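# Shift ball to other post's cup, reseat frame

## Task

Carry the ball into the cup on the other post, and return the frame to its proper spot resting on its supports.

## Robot and tools

Robots: three identical i2rt Big YAM arms named arm1, arm2 and arm3. Each has six joints, a two-finger gripper and a wrist camera. Room cameras cam_high and cam_low are fixed; the wrist cameras are arm1_cam_wrist, arm2_cam_wrist and arm3_cam_wrist. Feet (base_link, scene frame, metres): arm1 at (1.453, 0.001, 0.802), quat_wxyz (0.014, 0.006, 0.004, -1.000); arm2 at (-0.723, 1.256, 0.793), quat_wxyz (0.876, -0.005, -0.006, -0.483); arm3 at (-0.733, -1.253, 0.780), quat_wxyz (0.875, -0.001, 0.002, 0.484). Each foot faces its own +x. Reach is roughly 1.0 m from the joint1 axis.

Frame: one shared scene frame, origin on the floor, +z up. The hand point sits between the finger pads, about 1 cm behind the tips; fingers point along the hand's +z and open along its y. Printed hand positions can be off, more so when stretched; hand_target is where the current joint targets would put the hand.

Joints (absolute radians, with done-tolerance): joint1_rad -2.879..2.879 ±0.045 (spins the arm about its foot, positive counter-clockwise seen from above, 0 = along foot +x); joint2_rad 0..3.141 ±0.14 (shoulder; 0 = upper arm back and near level, positive lifts then brings it forward); joint3_rad 0..3.019 ±0.09 (elbow; 0 = folded, positive opens); joint4_rad -1.692..1.57 ±0.055 (hand pitch, positive tips fingers up); joint5_rad -1.57..1.57 ±0.03 (sideways swing, positive to the arm's right); joint6_rad -2.094..2.094 ±0.035 (roll, positive clockwise viewed from behind the hand); gripper_m 0..0.093 ±0.003 (fingertip gap in metres, absolute).

Tool move: keys arm1, arm2, arm3 and cameras. Each arm key takes its own object; an arm left out gets nothing new but may keep pushing toward old targets. Per arm: "joints" = dict of absolute joint targets by name; "min_time_s" (0.1 to 8 s) = slowest allowed duration for that arm's joint motions; "target" = a list of 7 numbers [x, y, z, qw, qx, qy, qz], an absolute hand pose in the scene frame in metres and unit quaternion, reached by a straight path from the current hand_target; "speed" = path top speed, 0.002 to 0.5 m/s (default 0.25), turning capped at twice that in rad/s, only allowed with target. With target, joints may only contain gripper_m. All motions start together; all hand paths in one call finish together, paced by the slowest. A path lasts 0.5 to 10 s and an action at most 15 s. The controller clips each step to 100 mm and 20 degrees from the measured hand, then uses damped IK; expect errors of a centimetre or more, lag, drift and overspeed near full extension. Paths ignore obstacles and other arms. Joint moves can sweep wide because joints move at different rates. cameras: list of names or ["all"]; [] for none; omitted gives none after an action, all for an empty call. An empty move returns full state, images and the scene number. Unknown keys make a call invalid; out-of-range values get it refused, and a refusal or a stop cancels later move, wait and finished_scene calls in that reply.

Results: "move" line per commanded arm, "done" or the worst status (off_target, time_out, not_followed). joint_status and hand_status describe how the last accepted action ended. off_target: came to rest short, maybe still pushing. time_out: the arm's joints keep a nearby target and keep pushing; on_its_own lists them, and "held at" shows targets, not readings; send reported positions to relax. "joint command not followed" / "pose unreachable": a self/inter-arm collision check withheld targets (gripper still acts); the robot may keep retrying. Arms under "as last shown" were not commanded; their status reads "not commanded". Joint velocities are in joint order (rad/s, gripper m/s); "within noise" means still. Torques are per arm joint, include gravity, have offsets and noise; joints 3 and 4 wrap at ±28 N m. The "pictures" line gives image order; images may trail the state slightly.

Gripper: on a firm grip gripper_m reads up to 0.005 below the object's width (or up to 0.002 above); closed on nothing 0.000 to 0.003. Command about 0.005 below the touch reading for full force; go deeper for small, round or soft items. Release by commanding well above the reading.

wait: seconds 0 to 10, optional cameras; nothing new is commanded. zoom_image: camera plus region [x0, y0, x1, y1] in pixels of that camera's latest image, origin top-left, at most 504 by 504. finished_scene: scene = the current scene's number; make it the last call of its reply, and only once the ball sits in the target cup and the frame rests correctly without help.

Camera calibrations (K, distortion, T_world_to_cam) are supplied; fixed cameras may be off by a couple of degrees and millimetres, wrist cameras also inherit joint errors.

Avoid: pressing or pinching between arms (gripping another arm's fingers counts) - this fails the scene; hard collisions with each other or fixed heavy objects; dropping or releasing moving items; anything leaving the work area or reaching the floor; long stretched holds or pushing against unreachable poses, which overheat motors (MOTOR HOT at 85 °C, arm drops at 100 °C with limit_stop_at_motor_heat, then resend targets). Loose items may get nudged occasionally. Arms do not wait for each other and keep pushing on contact.

Each tool is called as name(argument=value, ...) on one line, values as JSON.

## Session

move()

Scene clock: 0.00 s.
Joint torques (N m): no reading
Motor temperatures (°C): arm1=[31 26 28 24 27 28 25] | arm2=[25 27 26 27 26 23 28] | arm3=[29 27 23 27 27 27 26]
Heat: arm1: hottest joint1_rad 31 °C; arm2: hottest gripper 28 °C; arm3: hottest joint1_rad 29 °C.
Joint velocities: within noise
arm1.joint_positions: joint1_rad=+0.203 joint2_rad=+0.622 joint3_rad=+1.315 joint4_rad=-1.336 joint5_rad=-0.046 joint6_rad=+0.438 gripper_m=+0.09396
arm1.joint_status: not commanded
arm1.hand: x=+1.2095 y=-0.0675 z=+1.3001 quat_wxyz=(-0.162, -0.893, +0.081, +0.411) (m; scene frame)
arm1.hand_target: x=+1.2108 y=-0.0673 z=+1.3148 quat_wxyz=(-0.166, -0.886, +0.080, +0.425) (m; scene frame)
arm1.hand_status: not commanded
arm2.joint_positions: joint1_rad=+0.406 joint2_rad=+0.626 joint3_rad=+1.396 joint4_rad=-1.288 joint5_rad=-0.244 joint6_rad=-0.216 gripper_m=+0.09396
arm2.joint_status: not commanded
arm2.hand: x=-0.5051 y=+1.1628 z=+1.3490 quat_wxyz=(-0.503, -0.101, -0.852, +0.108) (m; scene frame)
arm2.hand_target: x=-0.5076 y=+1.1646 z=+1.3599 quat_wxyz=(-0.512, -0.099, -0.846, +0.113) (m; scene frame)
arm2.hand_status: not commanded
arm3.joint_positions: joint1_rad=-0.063 joint2_rad=+0.628 joint3_rad=+1.351 joint4_rad=-1.201 joint5_rad=-0.068 joint6_rad=-0.044 gripper_m=+0.09396
arm3.joint_status: not commanded
arm3.hand: x=-0.5885 y=-1.0324 z=+1.3255 quat_wxyz=(-0.453, +0.423, -0.743, -0.253) (m; scene frame)
arm3.hand_target: x=-0.5903 y=-1.0348 z=+1.3395 quat_wxyz=(-0.465, +0.419, -0.736, -0.258) (m; scene frame)
arm3.hand_status: not commanded
pictures: arm1_cam_wrist, arm2_cam_wrist, arm3_cam_wrist, cam_high, cam_low

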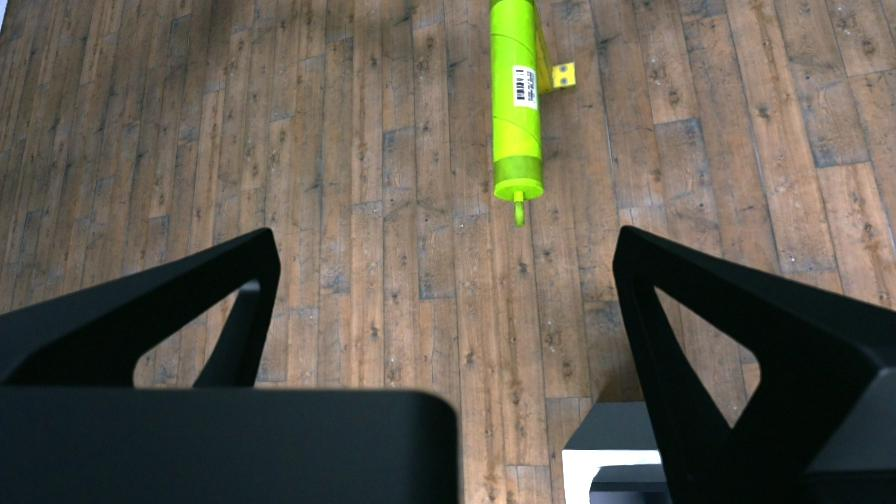

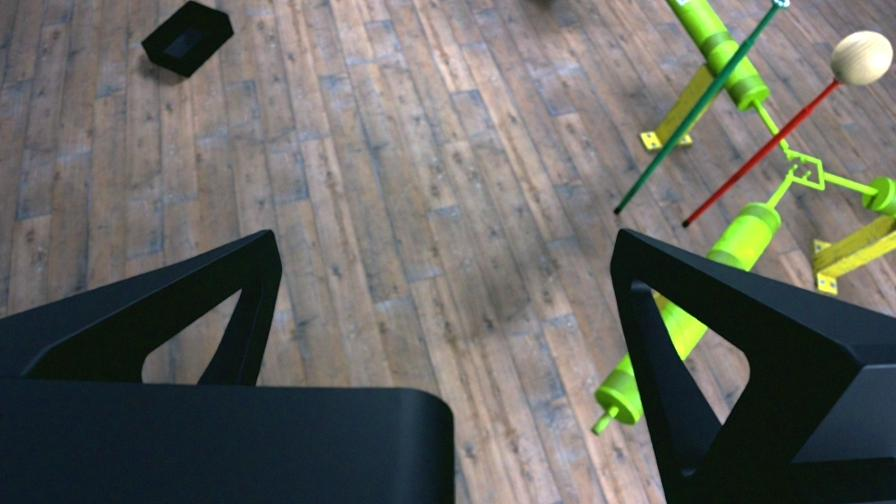

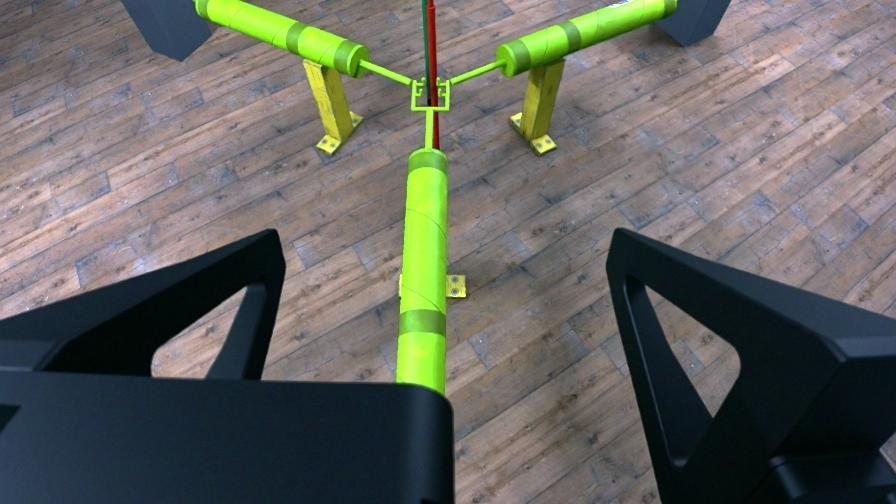

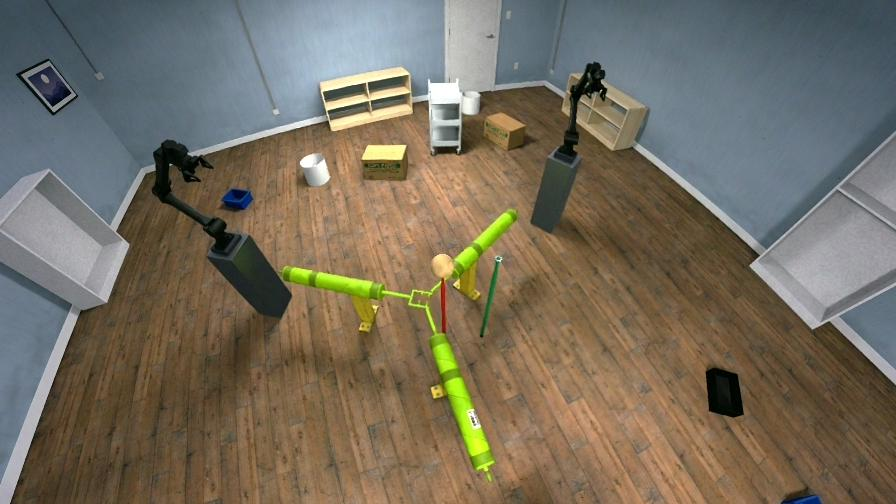

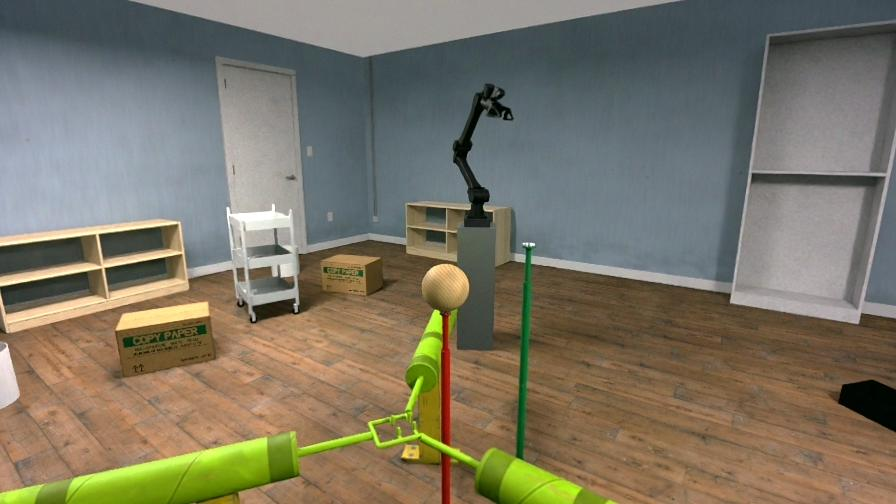

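zoom_image(camera="cam_low", region=[330, 220, 582, 472])

zoom_image(camera="cam_high", region=[370, 230, 530, 350])

zoom_image(camera="arm2_cam_wrist", region=[580, 0, 896, 260])

zoom_image(camera="arm3_cam_wrist", region=[360, 0, 520, 160])

zoom_image(camera="arm1_cam_wrist", region=[440, 0, 640, 240])

Scaled by 2.000 from the camera's 896x504 image, which has a finer 1280x720 frame.

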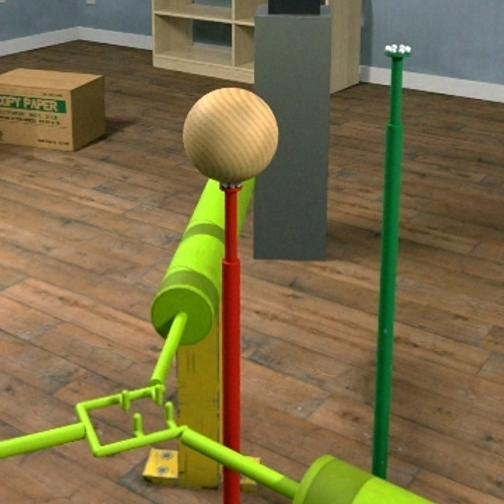

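Scaled by 3.150 from the camera's 896x504 image, which has a finer 1280x720 frame.

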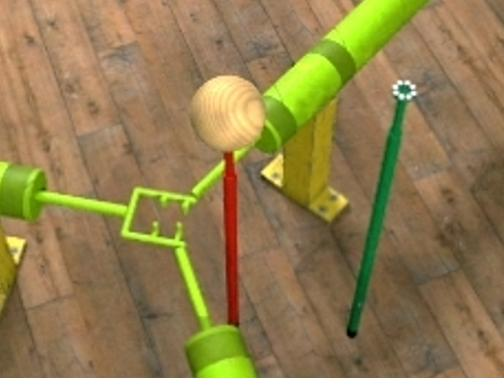

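Scaled by 1.595 from the camera's 896x504 image, which has a finer 1280x720 frame.

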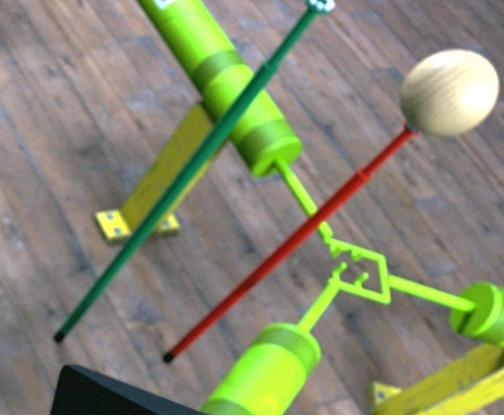

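Scaled by 3.150 from the camera's 896x504 image, which has a finer 1280x720 frame.

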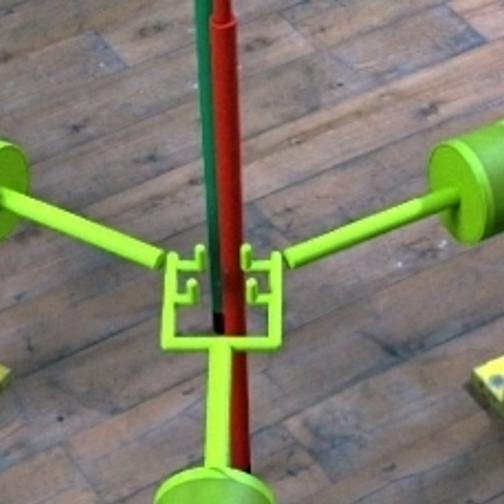

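Scaled by 2.100 from the camera's 896x504 image, which has a finer 1280x720 frame.

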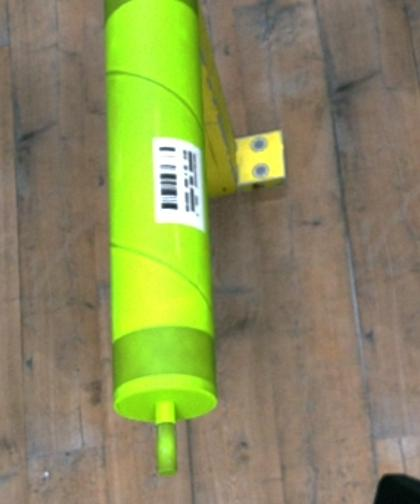

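move(arm1={"target": [0.95, -0.18, 0.78, 0, -1, 0, 0]}, arm2={"target": [-0.55, 0.80, 0.78, 0, 0.528, 0.849, 0]}, arm3={"target": [-0.55, -1.0, 0.85, 0, -0.5, 0.866, 0]}, cameras=["all"])

Scene clock: 96.30 s.
Joint torques (N m): arm1=[0.32 -17.9 9.63 -0.09 0.17 0.06] | arm2=[0.5 -14.74 9.14 -0.31 -0.06 0.13] | arm3=[-0.26 -5.36 8.95 0.9 0.14 -0.09]
Motor temperatures (°C): arm1=[31 26 39 25 27 27 24] | arm2=[25 27 37 27 25 22 27] | arm3=[28 27 36 27 25 26 25]
Heat: arm1: hottest joint3_rad 39 °C; arm2: hottest joint3_rad 37 °C; arm3: hottest joint3_rad 36 °C.
move: arm1 off_target; arm2 off_target; arm3 done
Joint velocities: within noise
arm1.joint_positions: joint1_rad=+0.302 joint2_rad=+1.949 joint3_rad=+1.265 joint4_rad=-0.917 joint5_rad=-0.009 joint6_rad=+0.358 gripper_m=+0.09396
arm1.joint_status: not commanded
arm1.hand: x=+0.9679 y=-0.1667 z=+0.7627 quat_wxyz=(+0.006, -1.000, +0.014, -0.021) (m; scene frame)
arm1.hand_target: x=+0.9508 y=-0.1798 z=+0.7804 quat_wxyz=(+0.000, -1.000, +0.000, +0.000) (m; scene frame)
arm1.hand_status: off_target (0.028 m and 3.0 deg from the pose sent, 0.592 m and 53.4 deg at the start)
arm2.joint_positions: joint1_rad=-0.192 joint2_rad=+1.846 joint3_rad=+1.126 joint4_rad=-0.880 joint5_rad=-0.002 joint6_rad=-0.108 gripper_m=+0.09396
arm2.joint_status: not commanded
arm2.hand: x=-0.5528 y=+0.8179 z=+0.7774 quat_wxyz=(+0.005, -0.519, -0.855, -0.005) (m; scene frame)
arm2.hand_target: x=-0.5503 y=+0.8005 z=+0.7802 quat_wxyz=(+0.000, -0.528, -0.849, +0.000) (m; scene frame)
arm2.hand_status: off_target (0.018 m and 1.5 deg from the pose sent, 0.676 m and 78.1 deg at the start)
arm3.joint_positions: joint1_rad=-0.063 joint2_rad=+1.276 joint3_rad=+0.750 joint4_rad=-1.048 joint5_rad=-0.002 joint6_rad=-0.092 gripper_m=+0.09396
arm3.joint_status: not commanded
arm3.hand: x=-0.5541 y=-1.0041 z=+0.8513 quat_wxyz=(+0.003, +0.497, -0.868, +0.000) (m; scene frame)
arm3.hand_target: x=-0.5500 y=-1.0000 z=+0.8501 quat_wxyz=(+0.000, +0.500, -0.866, +0.000) (m; scene frame)
arm3.hand_status: done (0.006 m and 0.6 deg from the pose sent, 0.478 m and 62.5 deg at the start)
pictures: arm1_cam_wrist, arm2_cam_wrist, arm3_cam_wrist, cam_high, cam_low
camera_calibration:
arm1_cam_wrist: T_world_to_cam=[[0.0191064, 0.99928, 0.0327891, 0.121125], [0.779741, -0.03542, 0.6251, -1.23623], [0.625811, 0.0136236, -0.779856, 0.117751], [0, 0, 0, 1]] pos_world=[0.887932, -0.166429, 0.860622]
arm2_cam_wrist: T_world_to_cam=[[-0.888746, -0.458399, 0.000963005, -0.118751], [-0.370244, 0.719066, 0.588102, -1.24342], [-0.270278, 0.522317, -0.808786, 0.177669], [0, 0, 0, 1]] pos_world=[-0.517888, 0.746867, 0.875068]
arm3_cam_wrist: T_world_to_cam=[[0.865655, -0.500601, -0.00629744, -0.0179428], [-0.397971, -0.695707, 0.598006, -1.42608], [-0.303743, -0.515161, -0.801467, 0.124546], [0, 0, 0, 1]] pos_world=[-0.514174, -0.936952, 0.952508]

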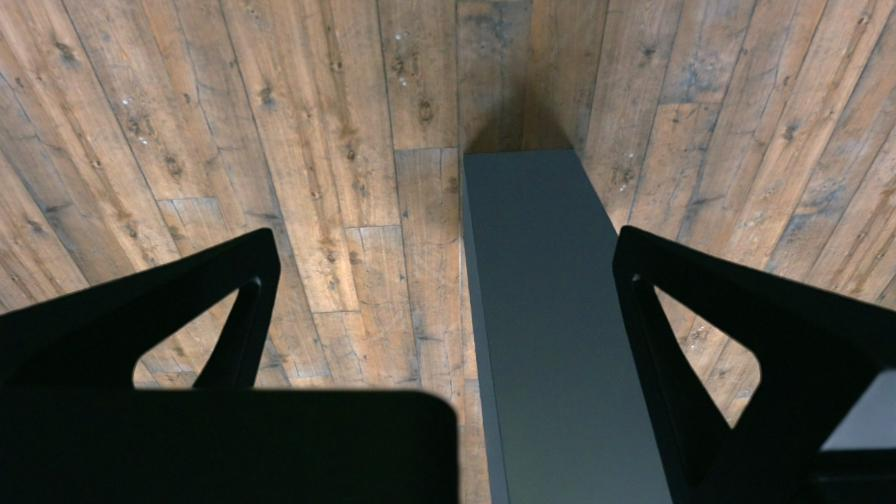

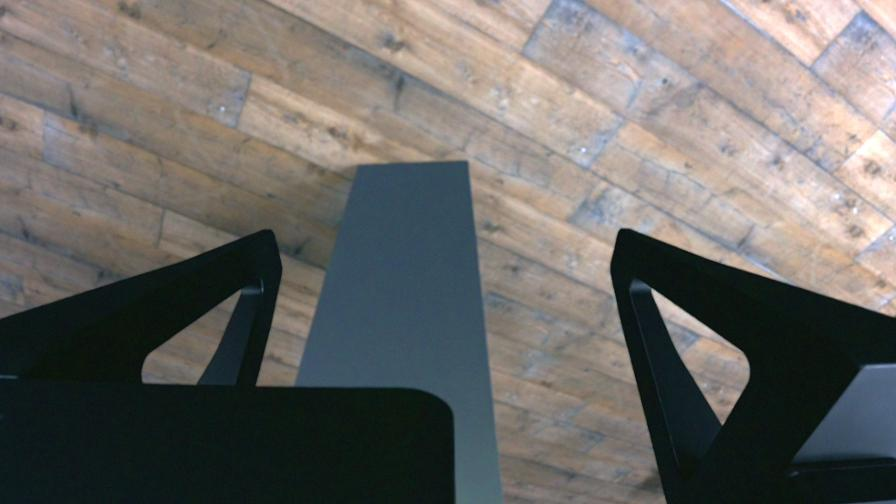

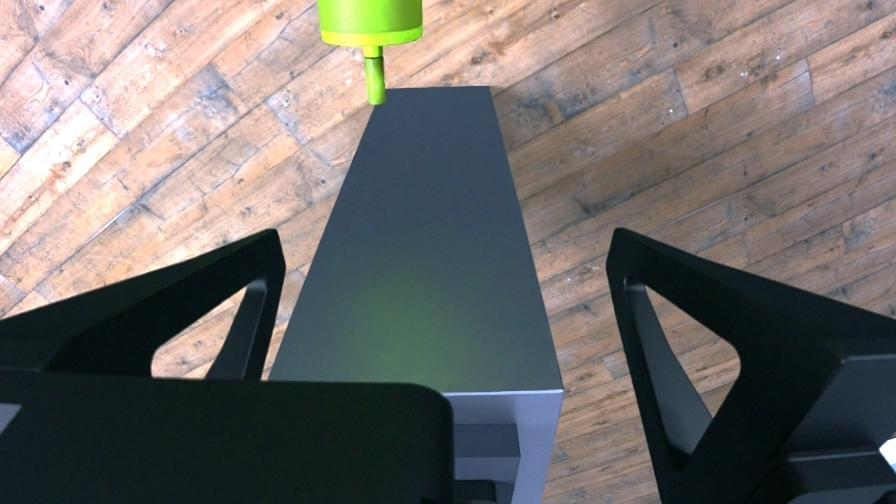

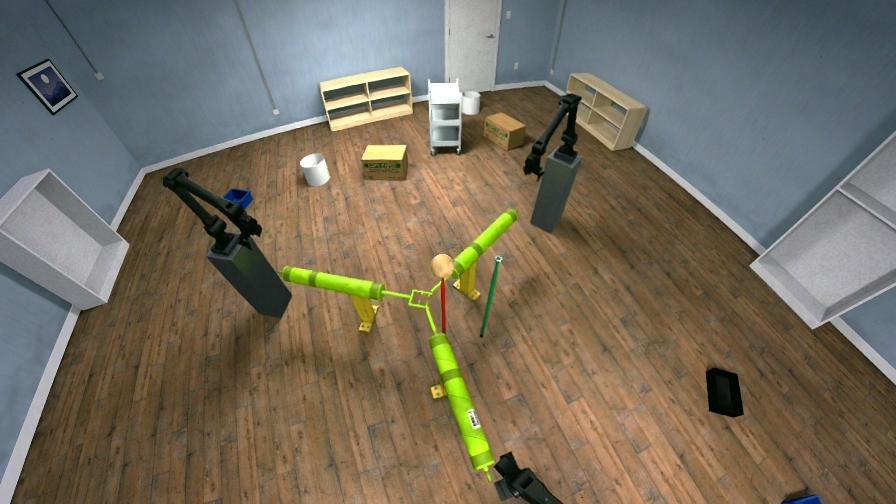

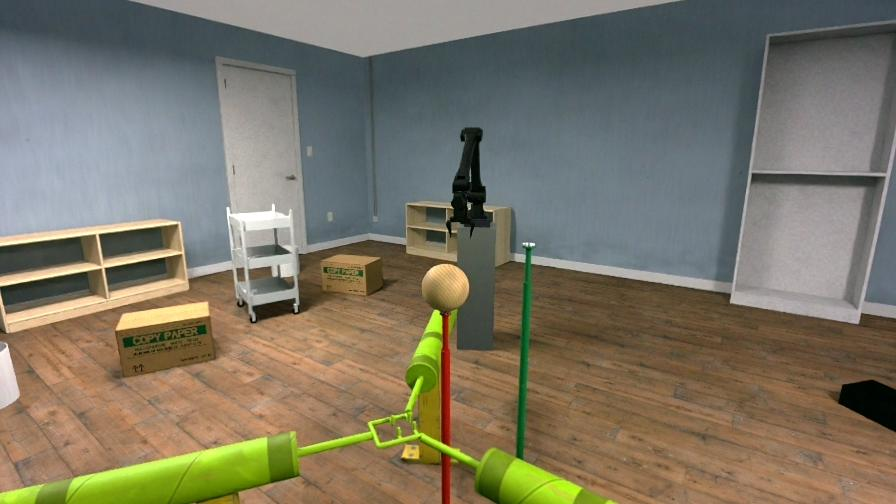

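move(arm1={"target": [0.93, -0.19, 0.70, 0, -0.9659, 0, 0.2588]}, arm2={"target": [-0.553, 0.79, 0.70, 0.2197, 0.510, 0.820, -0.1367]}, arm3={"target": [-0.58, -0.906, 0.68, 0, -0.5, 0.866, 0]}, cameras=["all"])

Scene clock: 142.47 s.
Joint torques (N m): arm1=[0.38 -16.26 4.86 1.91 0.29 0.22] | arm2=[0.32 -12.98 3.62 1.32 -0.26 -0.06] | arm3=[0.56 -8.82 7.34 0.88 0.16 0.12]
Motor temperatures (°C): arm1=[31 32 40 24 26 26 24] | arm2=[25 29 40 27 25 22 26] | arm3=[28 27 36 27 25 26 24]
Heat: arm1: hottest joint3_rad 40 °C; arm2: hottest joint3_rad 40 °C; arm3: hottest joint3_rad 36 °C.
move: arm1 done; arm2 off_target; arm3 off_target
Joint velocities: within noise
arm1.joint_positions: joint1_rad=+0.371 joint2_rad=+2.000 joint3_rad=+0.974 joint4_rad=-0.063 joint5_rad=+0.195 joint6_rad=+0.361 gripper_m=+0.09396
arm1.joint_status: not commanded
arm1.hand: x=+0.9317 y=-0.1818 z=+0.6969 quat_wxyz=(+0.004, -0.968, +0.003, +0.250) (m; scene frame)
arm1.hand_target: x=+0.9300 y=-0.1899 z=+0.7001 quat_wxyz=(+0.000, -0.966, +0.000, +0.259) (m; scene frame)
arm1.hand_status: done (0.009 m and 1.2 deg from the pose sent, 0.077 m and 32.5 deg at the start)
arm2.joint_positions: joint1_rad=-0.224 joint2_rad=+1.893 joint3_rad=+0.789 joint4_rad=+0.057 joint5_rad=-0.061 joint6_rad=-0.108 gripper_m=+0.09396
arm2.joint_status: not commanded
arm2.hand: x=-0.5464 y=+0.7850 z=+0.7136 quat_wxyz=(-0.227, -0.506, -0.820, +0.142) (m; scene frame)
arm2.hand_target: x=-0.5529 y=+0.7905 z=+0.7004 quat_wxyz=(-0.220, -0.510, -0.820, +0.137) (m; scene frame)
arm2.hand_status: off_target (0.016 m and 1.1 deg from the pose sent, 0.082 m and 30.8 deg at the start)
arm3.joint_positions: joint1_rad=+0.139 joint2_rad=+1.809 joint3_rad=+0.762 joint4_rad=-0.541 joint5_rad=-0.001 joint6_rad=+0.100 gripper_m=+0.09396
arm3.joint_status: not commanded
arm3.hand: x=-0.5847 y=-0.9214 z=+0.6819 quat_wxyz=(+0.009, +0.501, -0.865, +0.005) (m; scene frame)
arm3.hand_target: x=-0.5802 y=-0.9063 z=+0.6805 quat_wxyz=(+0.000, +0.500, -0.866, +0.000) (m; scene frame)
arm3.hand_status: off_target (0.016 m and 1.2 deg from the pose sent, 0.199 m and 0.6 deg at the start)
pictures: arm1_cam_wrist, arm2_cam_wrist, arm3_cam_wrist, cam_high, cam_low
camera_calibration:
arm1_cam_wrist: T_world_to_cam=[[0.0124659, 0.99952, 0.028379, 0.148394], [0.991661, -0.0159986, 0.127873, -1.01481], [0.128266, 0.0265483, -0.991384, 0.702683], [0, 0, 0, 1]] pos_world=[0.914368, -0.183213, 0.822185]
arm2_cam_wrist: T_world_to_cam=[[-0.896893, -0.442225, 0.00448104, -0.14769], [-0.440742, 0.89463, 0.0733744, -0.98891], [-0.0364568, 0.063834, -0.997294, 0.767214], [0, 0, 0, 1]] pos_world=[-0.540346, 0.770422, 0.838361]
arm3_cam_wrist: T_world_to_cam=[[0.870713, -0.491774, -0.00414723, 0.0585642], [-0.387488, -0.691213, 0.609981, -1.27737], [-0.302839, -0.529511, -0.792405, 0.00324952], [0, 0, 0, 1]] pos_world=[-0.544973, -0.852412, 0.781988]

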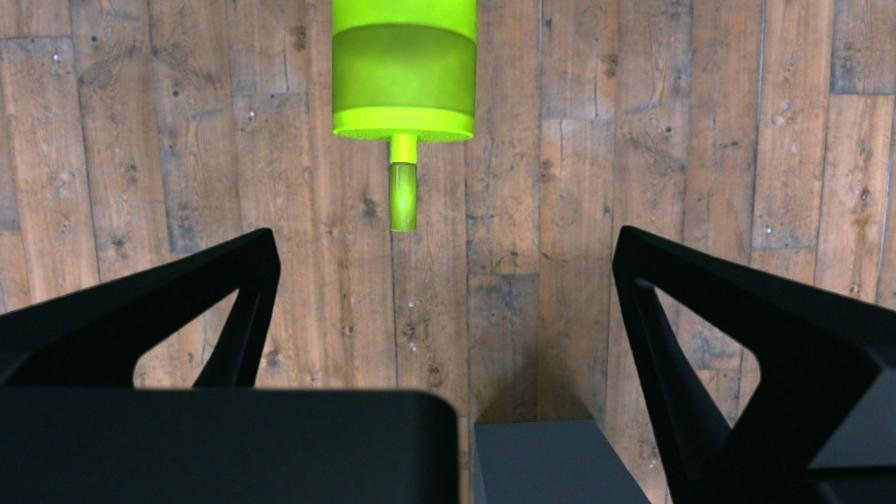

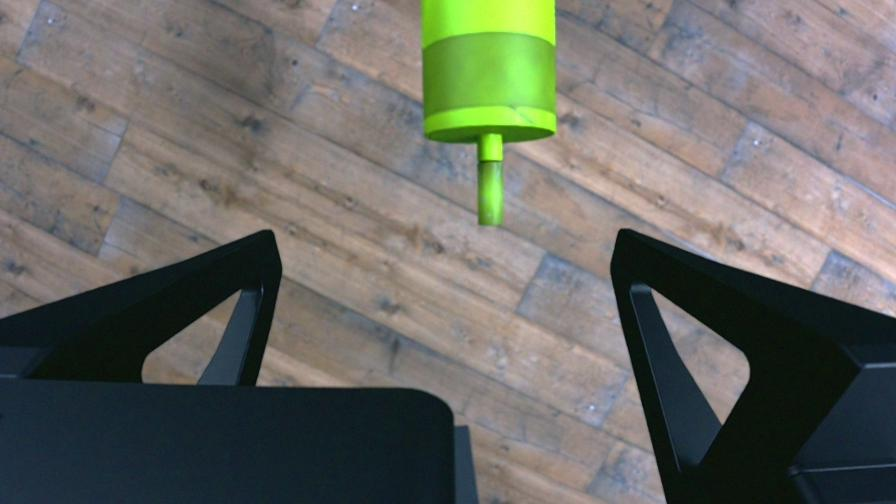

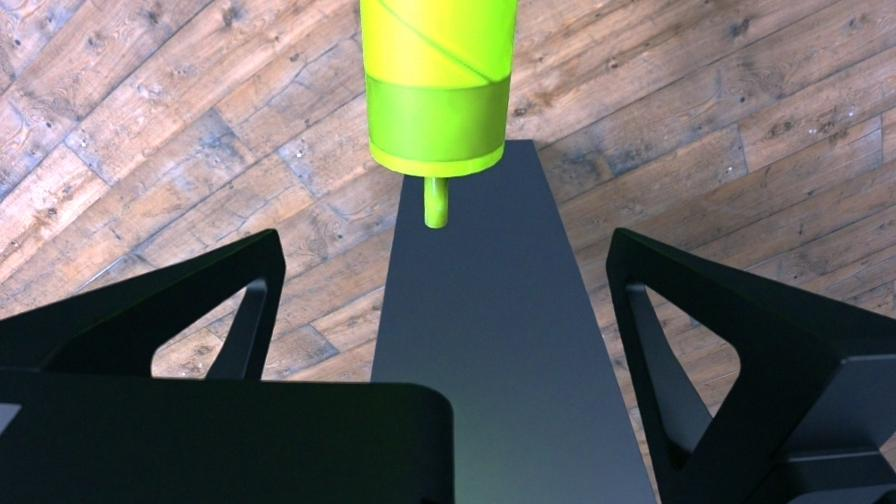

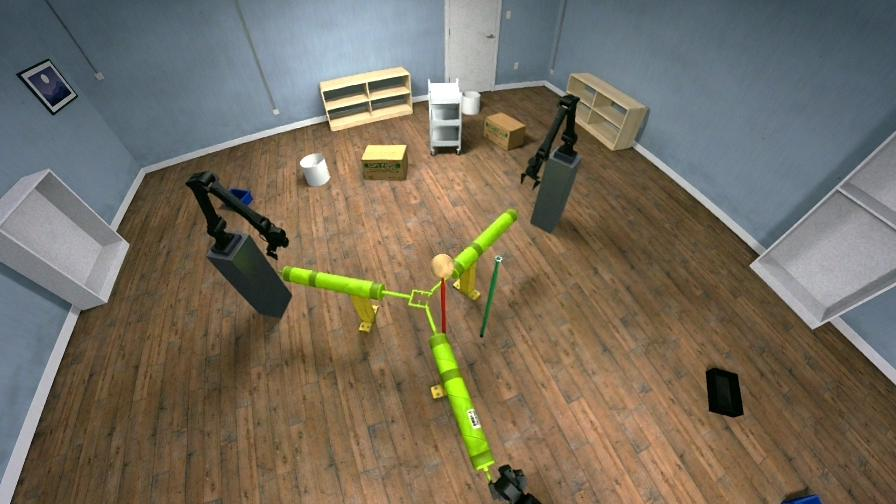

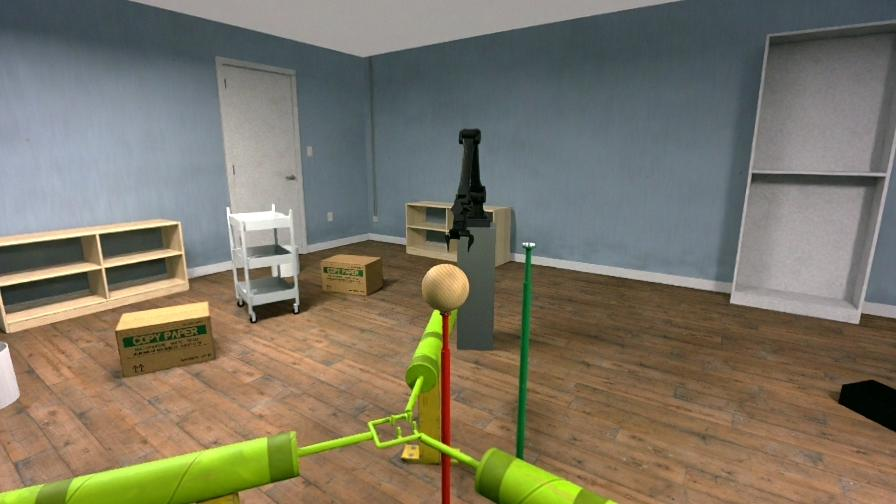

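zoom_image(camera="arm1_cam_wrist", region=[320, 90, 480, 250])

zoom_image(camera="arm3_cam_wrist", region=[350, 120, 530, 250])

zoom_image(camera="cam_high", region=[450, 440, 530, 500])

Scaled by 3.150 from the camera's 896x504 image, which has a finer 1280x720 frame.

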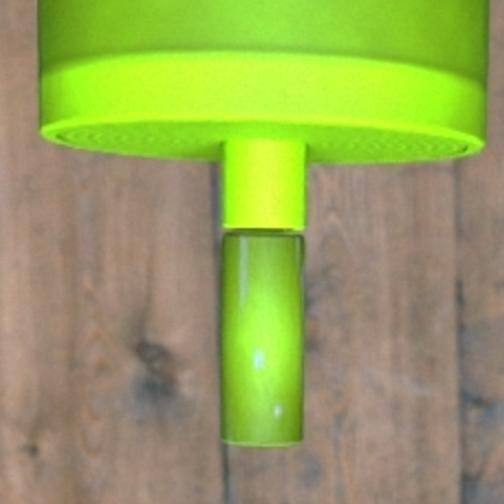

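Scaled by 2.800 from the camera's 896x504 image, which has a finer 1280x720 frame.

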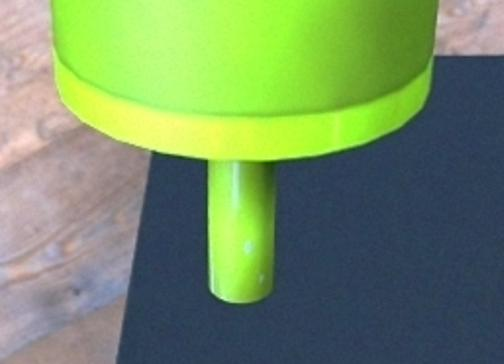

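Scaled by 6.300 from the camera's 896x504 image, which has a finer 1280x720 frame.

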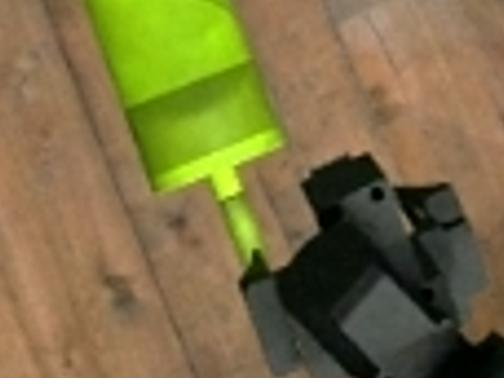

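move(arm1={"target": [0.922, -0.212, 0.56, 0, -0.9659, 0, 0.2588]}, arm2={"target": [-0.562, 0.740, 0.55, 0.2197, 0.510, 0.820, -0.1367]}, arm3={"target": [-0.643, -1.008, 0.58, 0.0755, -0.498, 0.8627, 0.0436]}, cameras=["all"])

Scene clock: 191.23 s.
Joint torques (N m): arm1=[0.32 -17.79 4.72 1.8 0.3 0.3] | arm2=[0.5 -15.79 3.84 1.26 -0.29 -0.18] | arm3=[0.67 -7.06 -0.61 1.46 0.2 0.11]
Motor temperatures (°C): arm1=[31 34 34 24 26 26 24] | arm2=[25 31 33 27 24 22 26] | arm3=[28 28 33 27 24 26 24]
Heat: arm1: hottest joint2_rad 34 °C; arm2: hottest joint3_rad 33 °C; arm3: hottest joint3_rad 33 °C.
move: arm1 off_target; arm2 off_target; arm3 done
Joint velocities: within noise
arm1.joint_positions: joint1_rad=+0.407 joint2_rad=+2.373 joint3_rad=+1.088 joint4_rad=+0.168 joint5_rad=+0.211 joint6_rad=+0.384 gripper_m=+0.09396
arm1.joint_status: not commanded
arm1.hand: x=+0.9358 y=-0.1981 z=+0.5527 quat_wxyz=(+0.010, -0.971, -0.002, +0.240) (m; scene frame)
arm1.hand_target: x=+0.9224 y=-0.2119 z=+0.5604 quat_wxyz=(+0.000, -0.966, +0.000, +0.259) (m; scene frame)
arm1.hand_status: off_target (0.021 m and 2.4 deg from the pose sent, 0.140 m and 1.2 deg at the start)
arm2.joint_positions: joint1_rad=-0.281 joint2_rad=+2.357 joint3_rad=+0.987 joint4_rad=+0.291 joint5_rad=-0.087 joint6_rad=-0.146 gripper_m=+0.09396
arm2.joint_status: not commanded
arm2.hand: x=-0.5604 y=+0.7472 z=+0.5590 quat_wxyz=(-0.217, -0.514, -0.819, +0.132) (m; scene frame)
arm2.hand_target: x=-0.5622 y=+0.7403 z=+0.5504 quat_wxyz=(-0.220, -0.510, -0.820, +0.137) (m; scene frame)
arm2.hand_status: off_target (0.012 m and 0.7 deg from the pose sent, 0.170 m and 1.1 deg at the start)
arm3.joint_positions: joint1_rad=+0.222 joint2_rad=+2.076 joint3_rad=+0.393 joint4_rad=+0.296 joint5_rad=+0.033 joint6_rad=+0.182 gripper_m=+0.09396
arm3.joint_status: not commanded
arm3.hand: x=-0.6395 y=-1.0039 z=+0.5840 quat_wxyz=(-0.078, +0.498, -0.862, -0.046) (m; scene frame)
arm3.hand_target: x=-0.6429 y=-1.0081 z=+0.5802 quat_wxyz=(-0.075, +0.498, -0.863, -0.044) (m; scene frame)
arm3.hand_status: done (0.007 m and 0.4 deg from the pose sent, 0.146 m and 11.2 deg at the start)
pictures: arm1_cam_wrist, arm2_cam_wrist, arm3_cam_wrist, cam_high, cam_low
camera_calibration:
arm1_cam_wrist: T_world_to_cam=[[0.00366213, 0.999116, 0.0418773, 0.169309], [0.989086, -0.00978732, 0.147013, -1.00764], [0.147293, 0.0408819, -0.988248, 0.542935], [0, 0, 0, 1]] pos_world=[0.916051, -0.201218, 0.6776]
arm2_cam_wrist: T_world_to_cam=[[-0.901955, -0.431811, -0.00411858, -0.182035], [-0.429962, 0.897124, 0.101492, -0.961337], [-0.0401307, 0.0933125, -0.994828, 0.589432], [0, 0, 0, 1]] pos_world=[-0.553871, 0.728833, 0.683202]
arm3_cam_wrist: T_world_to_cam=[[0.870125, -0.492812, -0.0042469, 0.0639375], [-0.441618, -0.783503, 0.437146, -1.32224], [-0.218758, -0.378496, -0.89938, 0.133243], [0, 0, 0, 1]] pos_world=[-0.610413, -0.954041, 0.698122]

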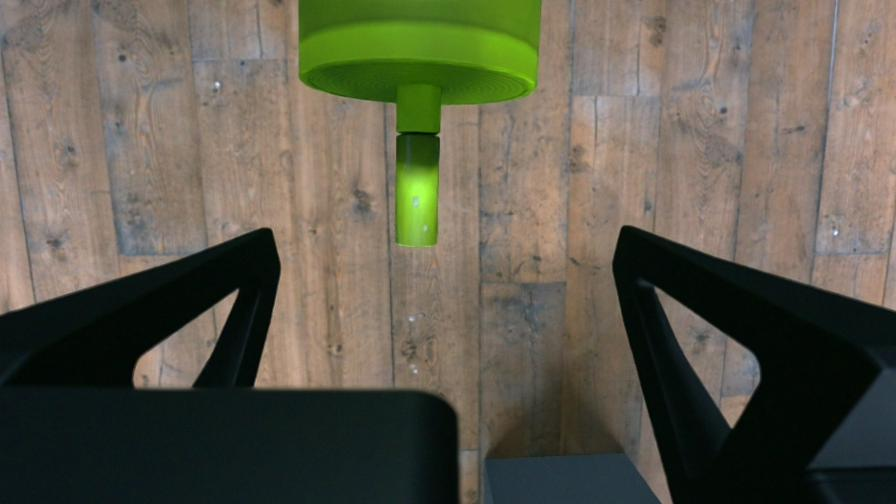

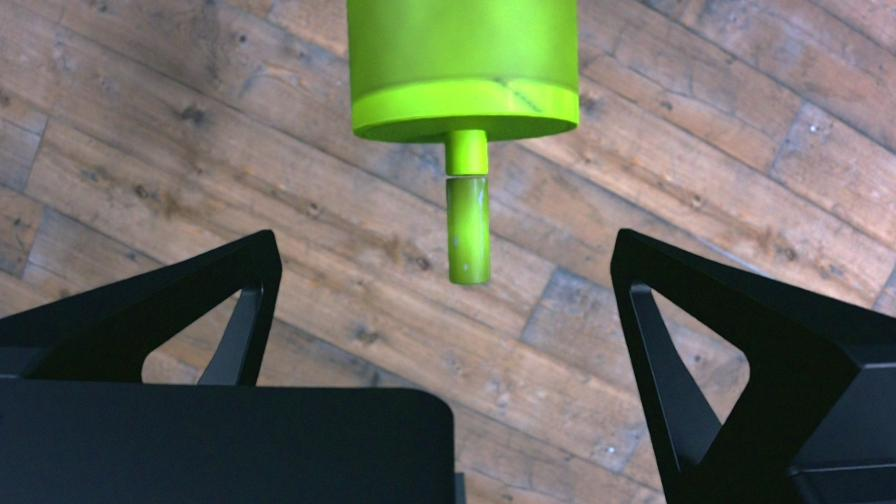

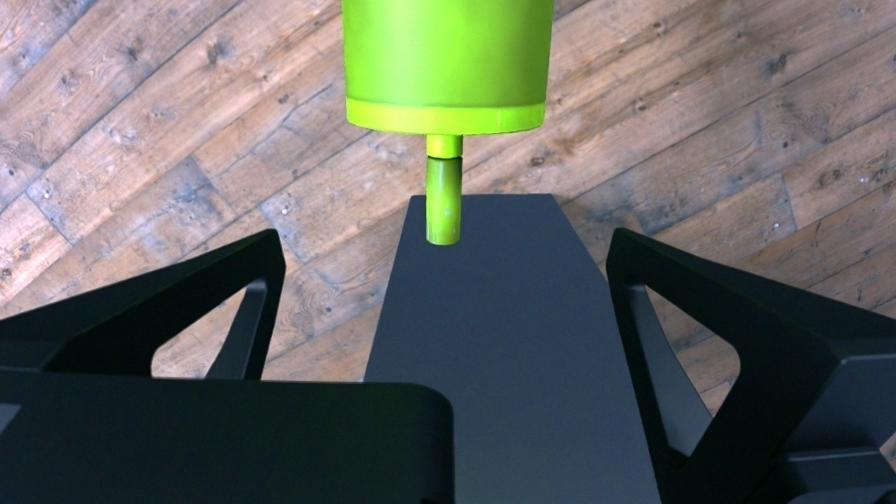

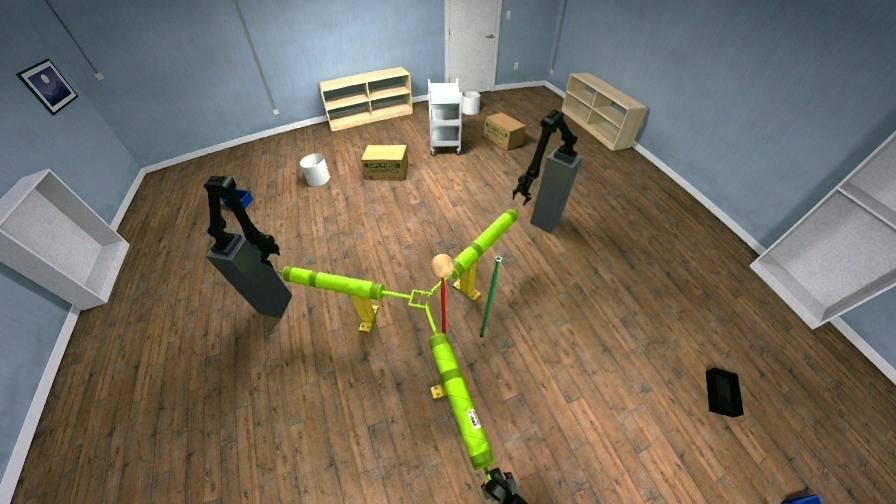

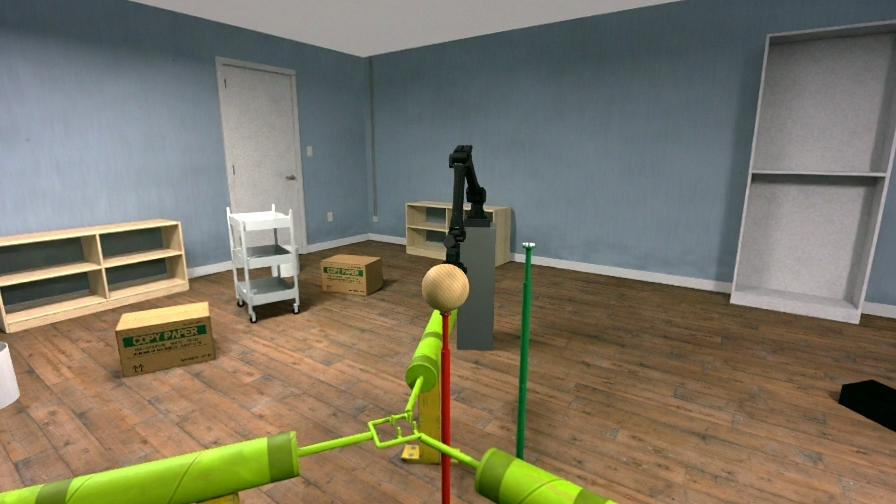

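move(arm1={"target": [0.909, -0.217, 0.466, 0, -0.9659, 0, 0.2588], "speed": 0.12}, arm2={"target": [-0.567, 0.730, 0.453, 0.2197, 0.510, 0.820, -0.1367], "speed": 0.12}, arm3={"target": [-0.657, -1.028, 0.459, 0.0755, -0.498, 0.8627, 0.0436], "speed": 0.12}, cameras=["all"])

Scene clock: 209.40 s.
Joint torques (N m): arm1=[0.21 -18.78 3.96 1.84 0.27 0.29] | arm2=[0.26 -16.85 2.81 1.25 -0.29 -0.17] | arm3=[0.73 -8.18 -3.58 1.33 0.2 0.13]
Motor temperatures (°C): arm1=[31 35 33 24 26 26 23] | arm2=[25 33 32 27 24 22 26] | arm3=[28 28 30 27 24 26 24]
Heat: arm1: hottest joint2_rad 35 °C; arm2: hottest joint2_rad 33 °C; arm3: hottest joint3_rad 30 °C.
move: arm1 off_target; arm2 off_target; arm3 done
Joint velocities: within noise
arm1.joint_positions: joint1_rad=+0.407 joint2_rad=+2.623 joint3_rad=+1.266 joint4_rad=+0.244 joint5_rad=+0.211 joint6_rad=+0.384 gripper_m=+0.09396
arm1.joint_status: not commanded
arm1.hand: x=+0.9214 y=-0.2044 z=+0.4604 quat_wxyz=(+0.009, -0.970, -0.002, +0.242) (m; scene frame)
arm1.hand_target: x=+0.9095 y=-0.2168 z=+0.4663 quat_wxyz=(+0.000, -0.966, +0.000, +0.259) (m; scene frame)
arm1.hand_status: off_target (0.019 m and 2.3 deg from the pose sent, 0.093 m and 2.4 deg at the start)
arm2.joint_positions: joint1_rad=-0.296 joint2_rad=+2.621 joint3_rad=+1.159 joint4_rad=+0.388 joint5_rad=-0.095 joint6_rad=-0.161 gripper_m=+0.09396
arm2.joint_status: not commanded
arm2.hand: x=-0.5625 y=+0.7318 z=+0.4643 quat_wxyz=(-0.219, -0.513, -0.819, +0.134) (m; scene frame)
arm2.hand_target: x=-0.5670 y=+0.7303 z=+0.4534 quat_wxyz=(-0.220, -0.510, -0.820, +0.137) (m; scene frame)
arm2.hand_status: off_target (0.012 m and 0.4 deg from the pose sent, 0.107 m and 0.7 deg at the start)
arm3.joint_positions: joint1_rad=+0.253 joint2_rad=+2.614 joint3_rad=+0.539 joint4_rad=+0.678 joint5_rad=+0.039 joint6_rad=+0.214 gripper_m=+0.09396
arm3.joint_status: not commanded
arm3.hand: x=-0.6543 y=-1.0258 z=+0.4625 quat_wxyz=(-0.075, +0.498, -0.863, -0.044) (m; scene frame)
arm3.hand_target: x=-0.6570 y=-1.0280 z=+0.4590 quat_wxyz=(-0.075, +0.498, -0.863, -0.044) (m; scene frame)
arm3.hand_status: done (0.005 m and 0.0 deg from the pose sent, 0.129 m and 0.4 deg at the start)
pictures: arm1_cam_wrist, arm2_cam_wrist, arm3_cam_wrist, cam_high, cam_low
camera_calibration:
arm1_cam_wrist: T_world_to_cam=[[0.00378669, 0.999174, 0.0404513, 0.180153], [0.989542, -0.00957692, 0.143924, -0.978846], [0.144193, 0.0394833, -0.988762, 0.456839], [0, 0, 0, 1]] pos_world=[0.902055, -0.207416, 0.585297]
arm2_cam_wrist: T_world_to_cam=[[-0.900927, -0.43396, -0.00315716, -0.189259], [-0.432241, 0.896662, 0.0957389, -0.937174], [-0.0387159, 0.0876184, -0.995401, 0.501794], [0, 0, 0, 1]] pos_world=[-0.556166, 0.714231, 0.588613]
arm3_cam_wrist: T_world_to_cam=[[0.869763, -0.493459, -0.00306455, 0.0641016], [-0.440985, -0.78003, 0.443943, -1.29196], [-0.221459, -0.384774, -0.89605, 0.00263435], [0, 0, 0, 1]] pos_world=[-0.624906, -0.975123, 0.576115]

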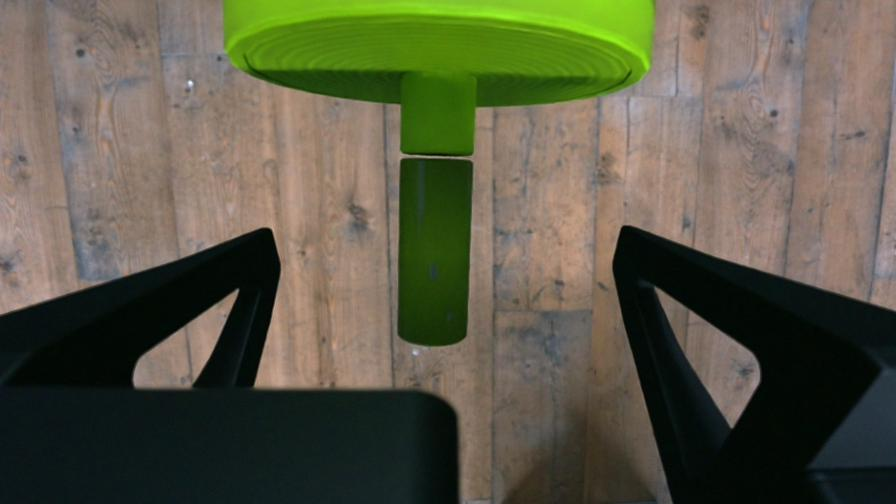

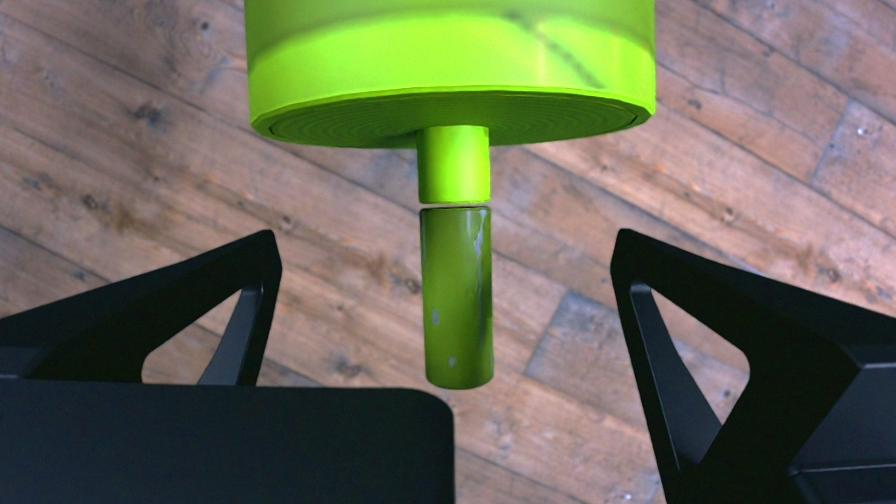

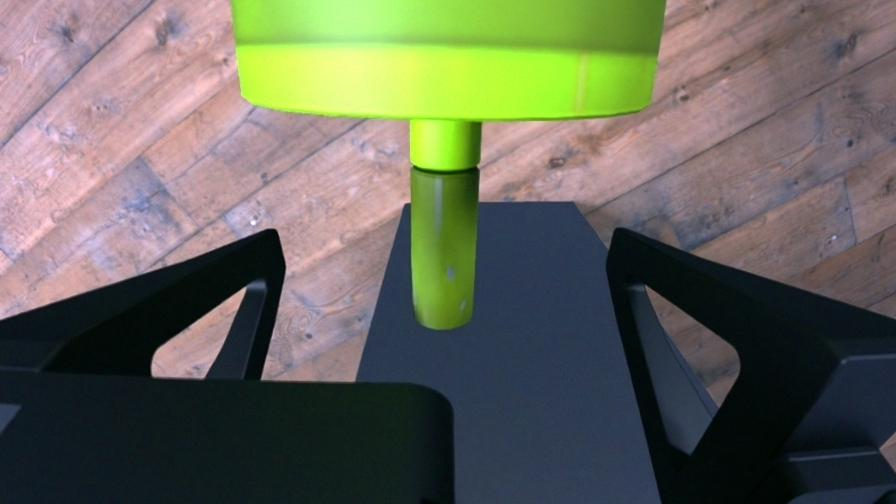

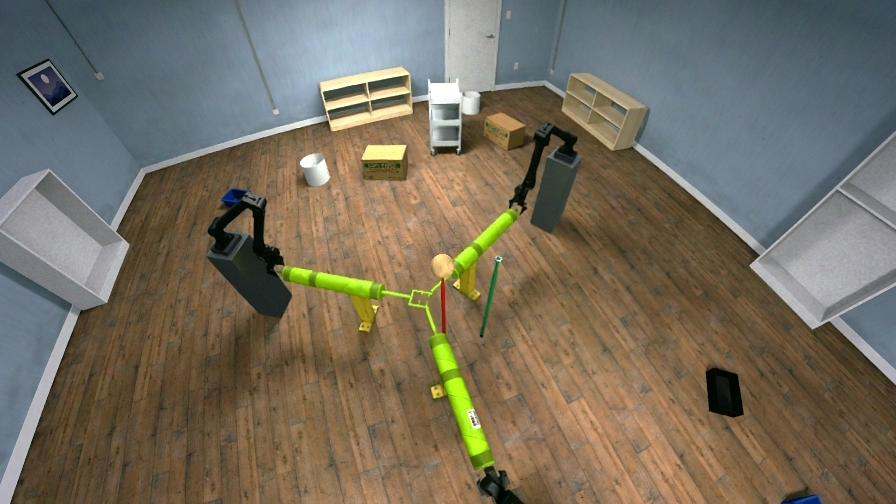

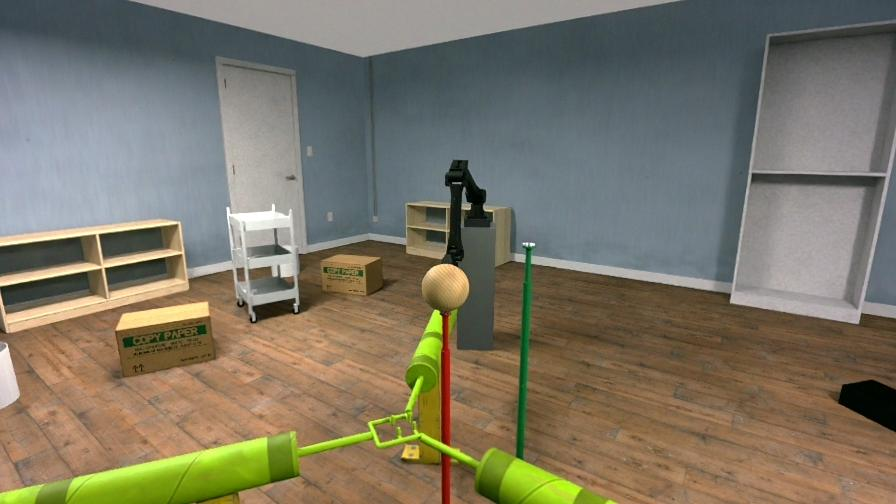

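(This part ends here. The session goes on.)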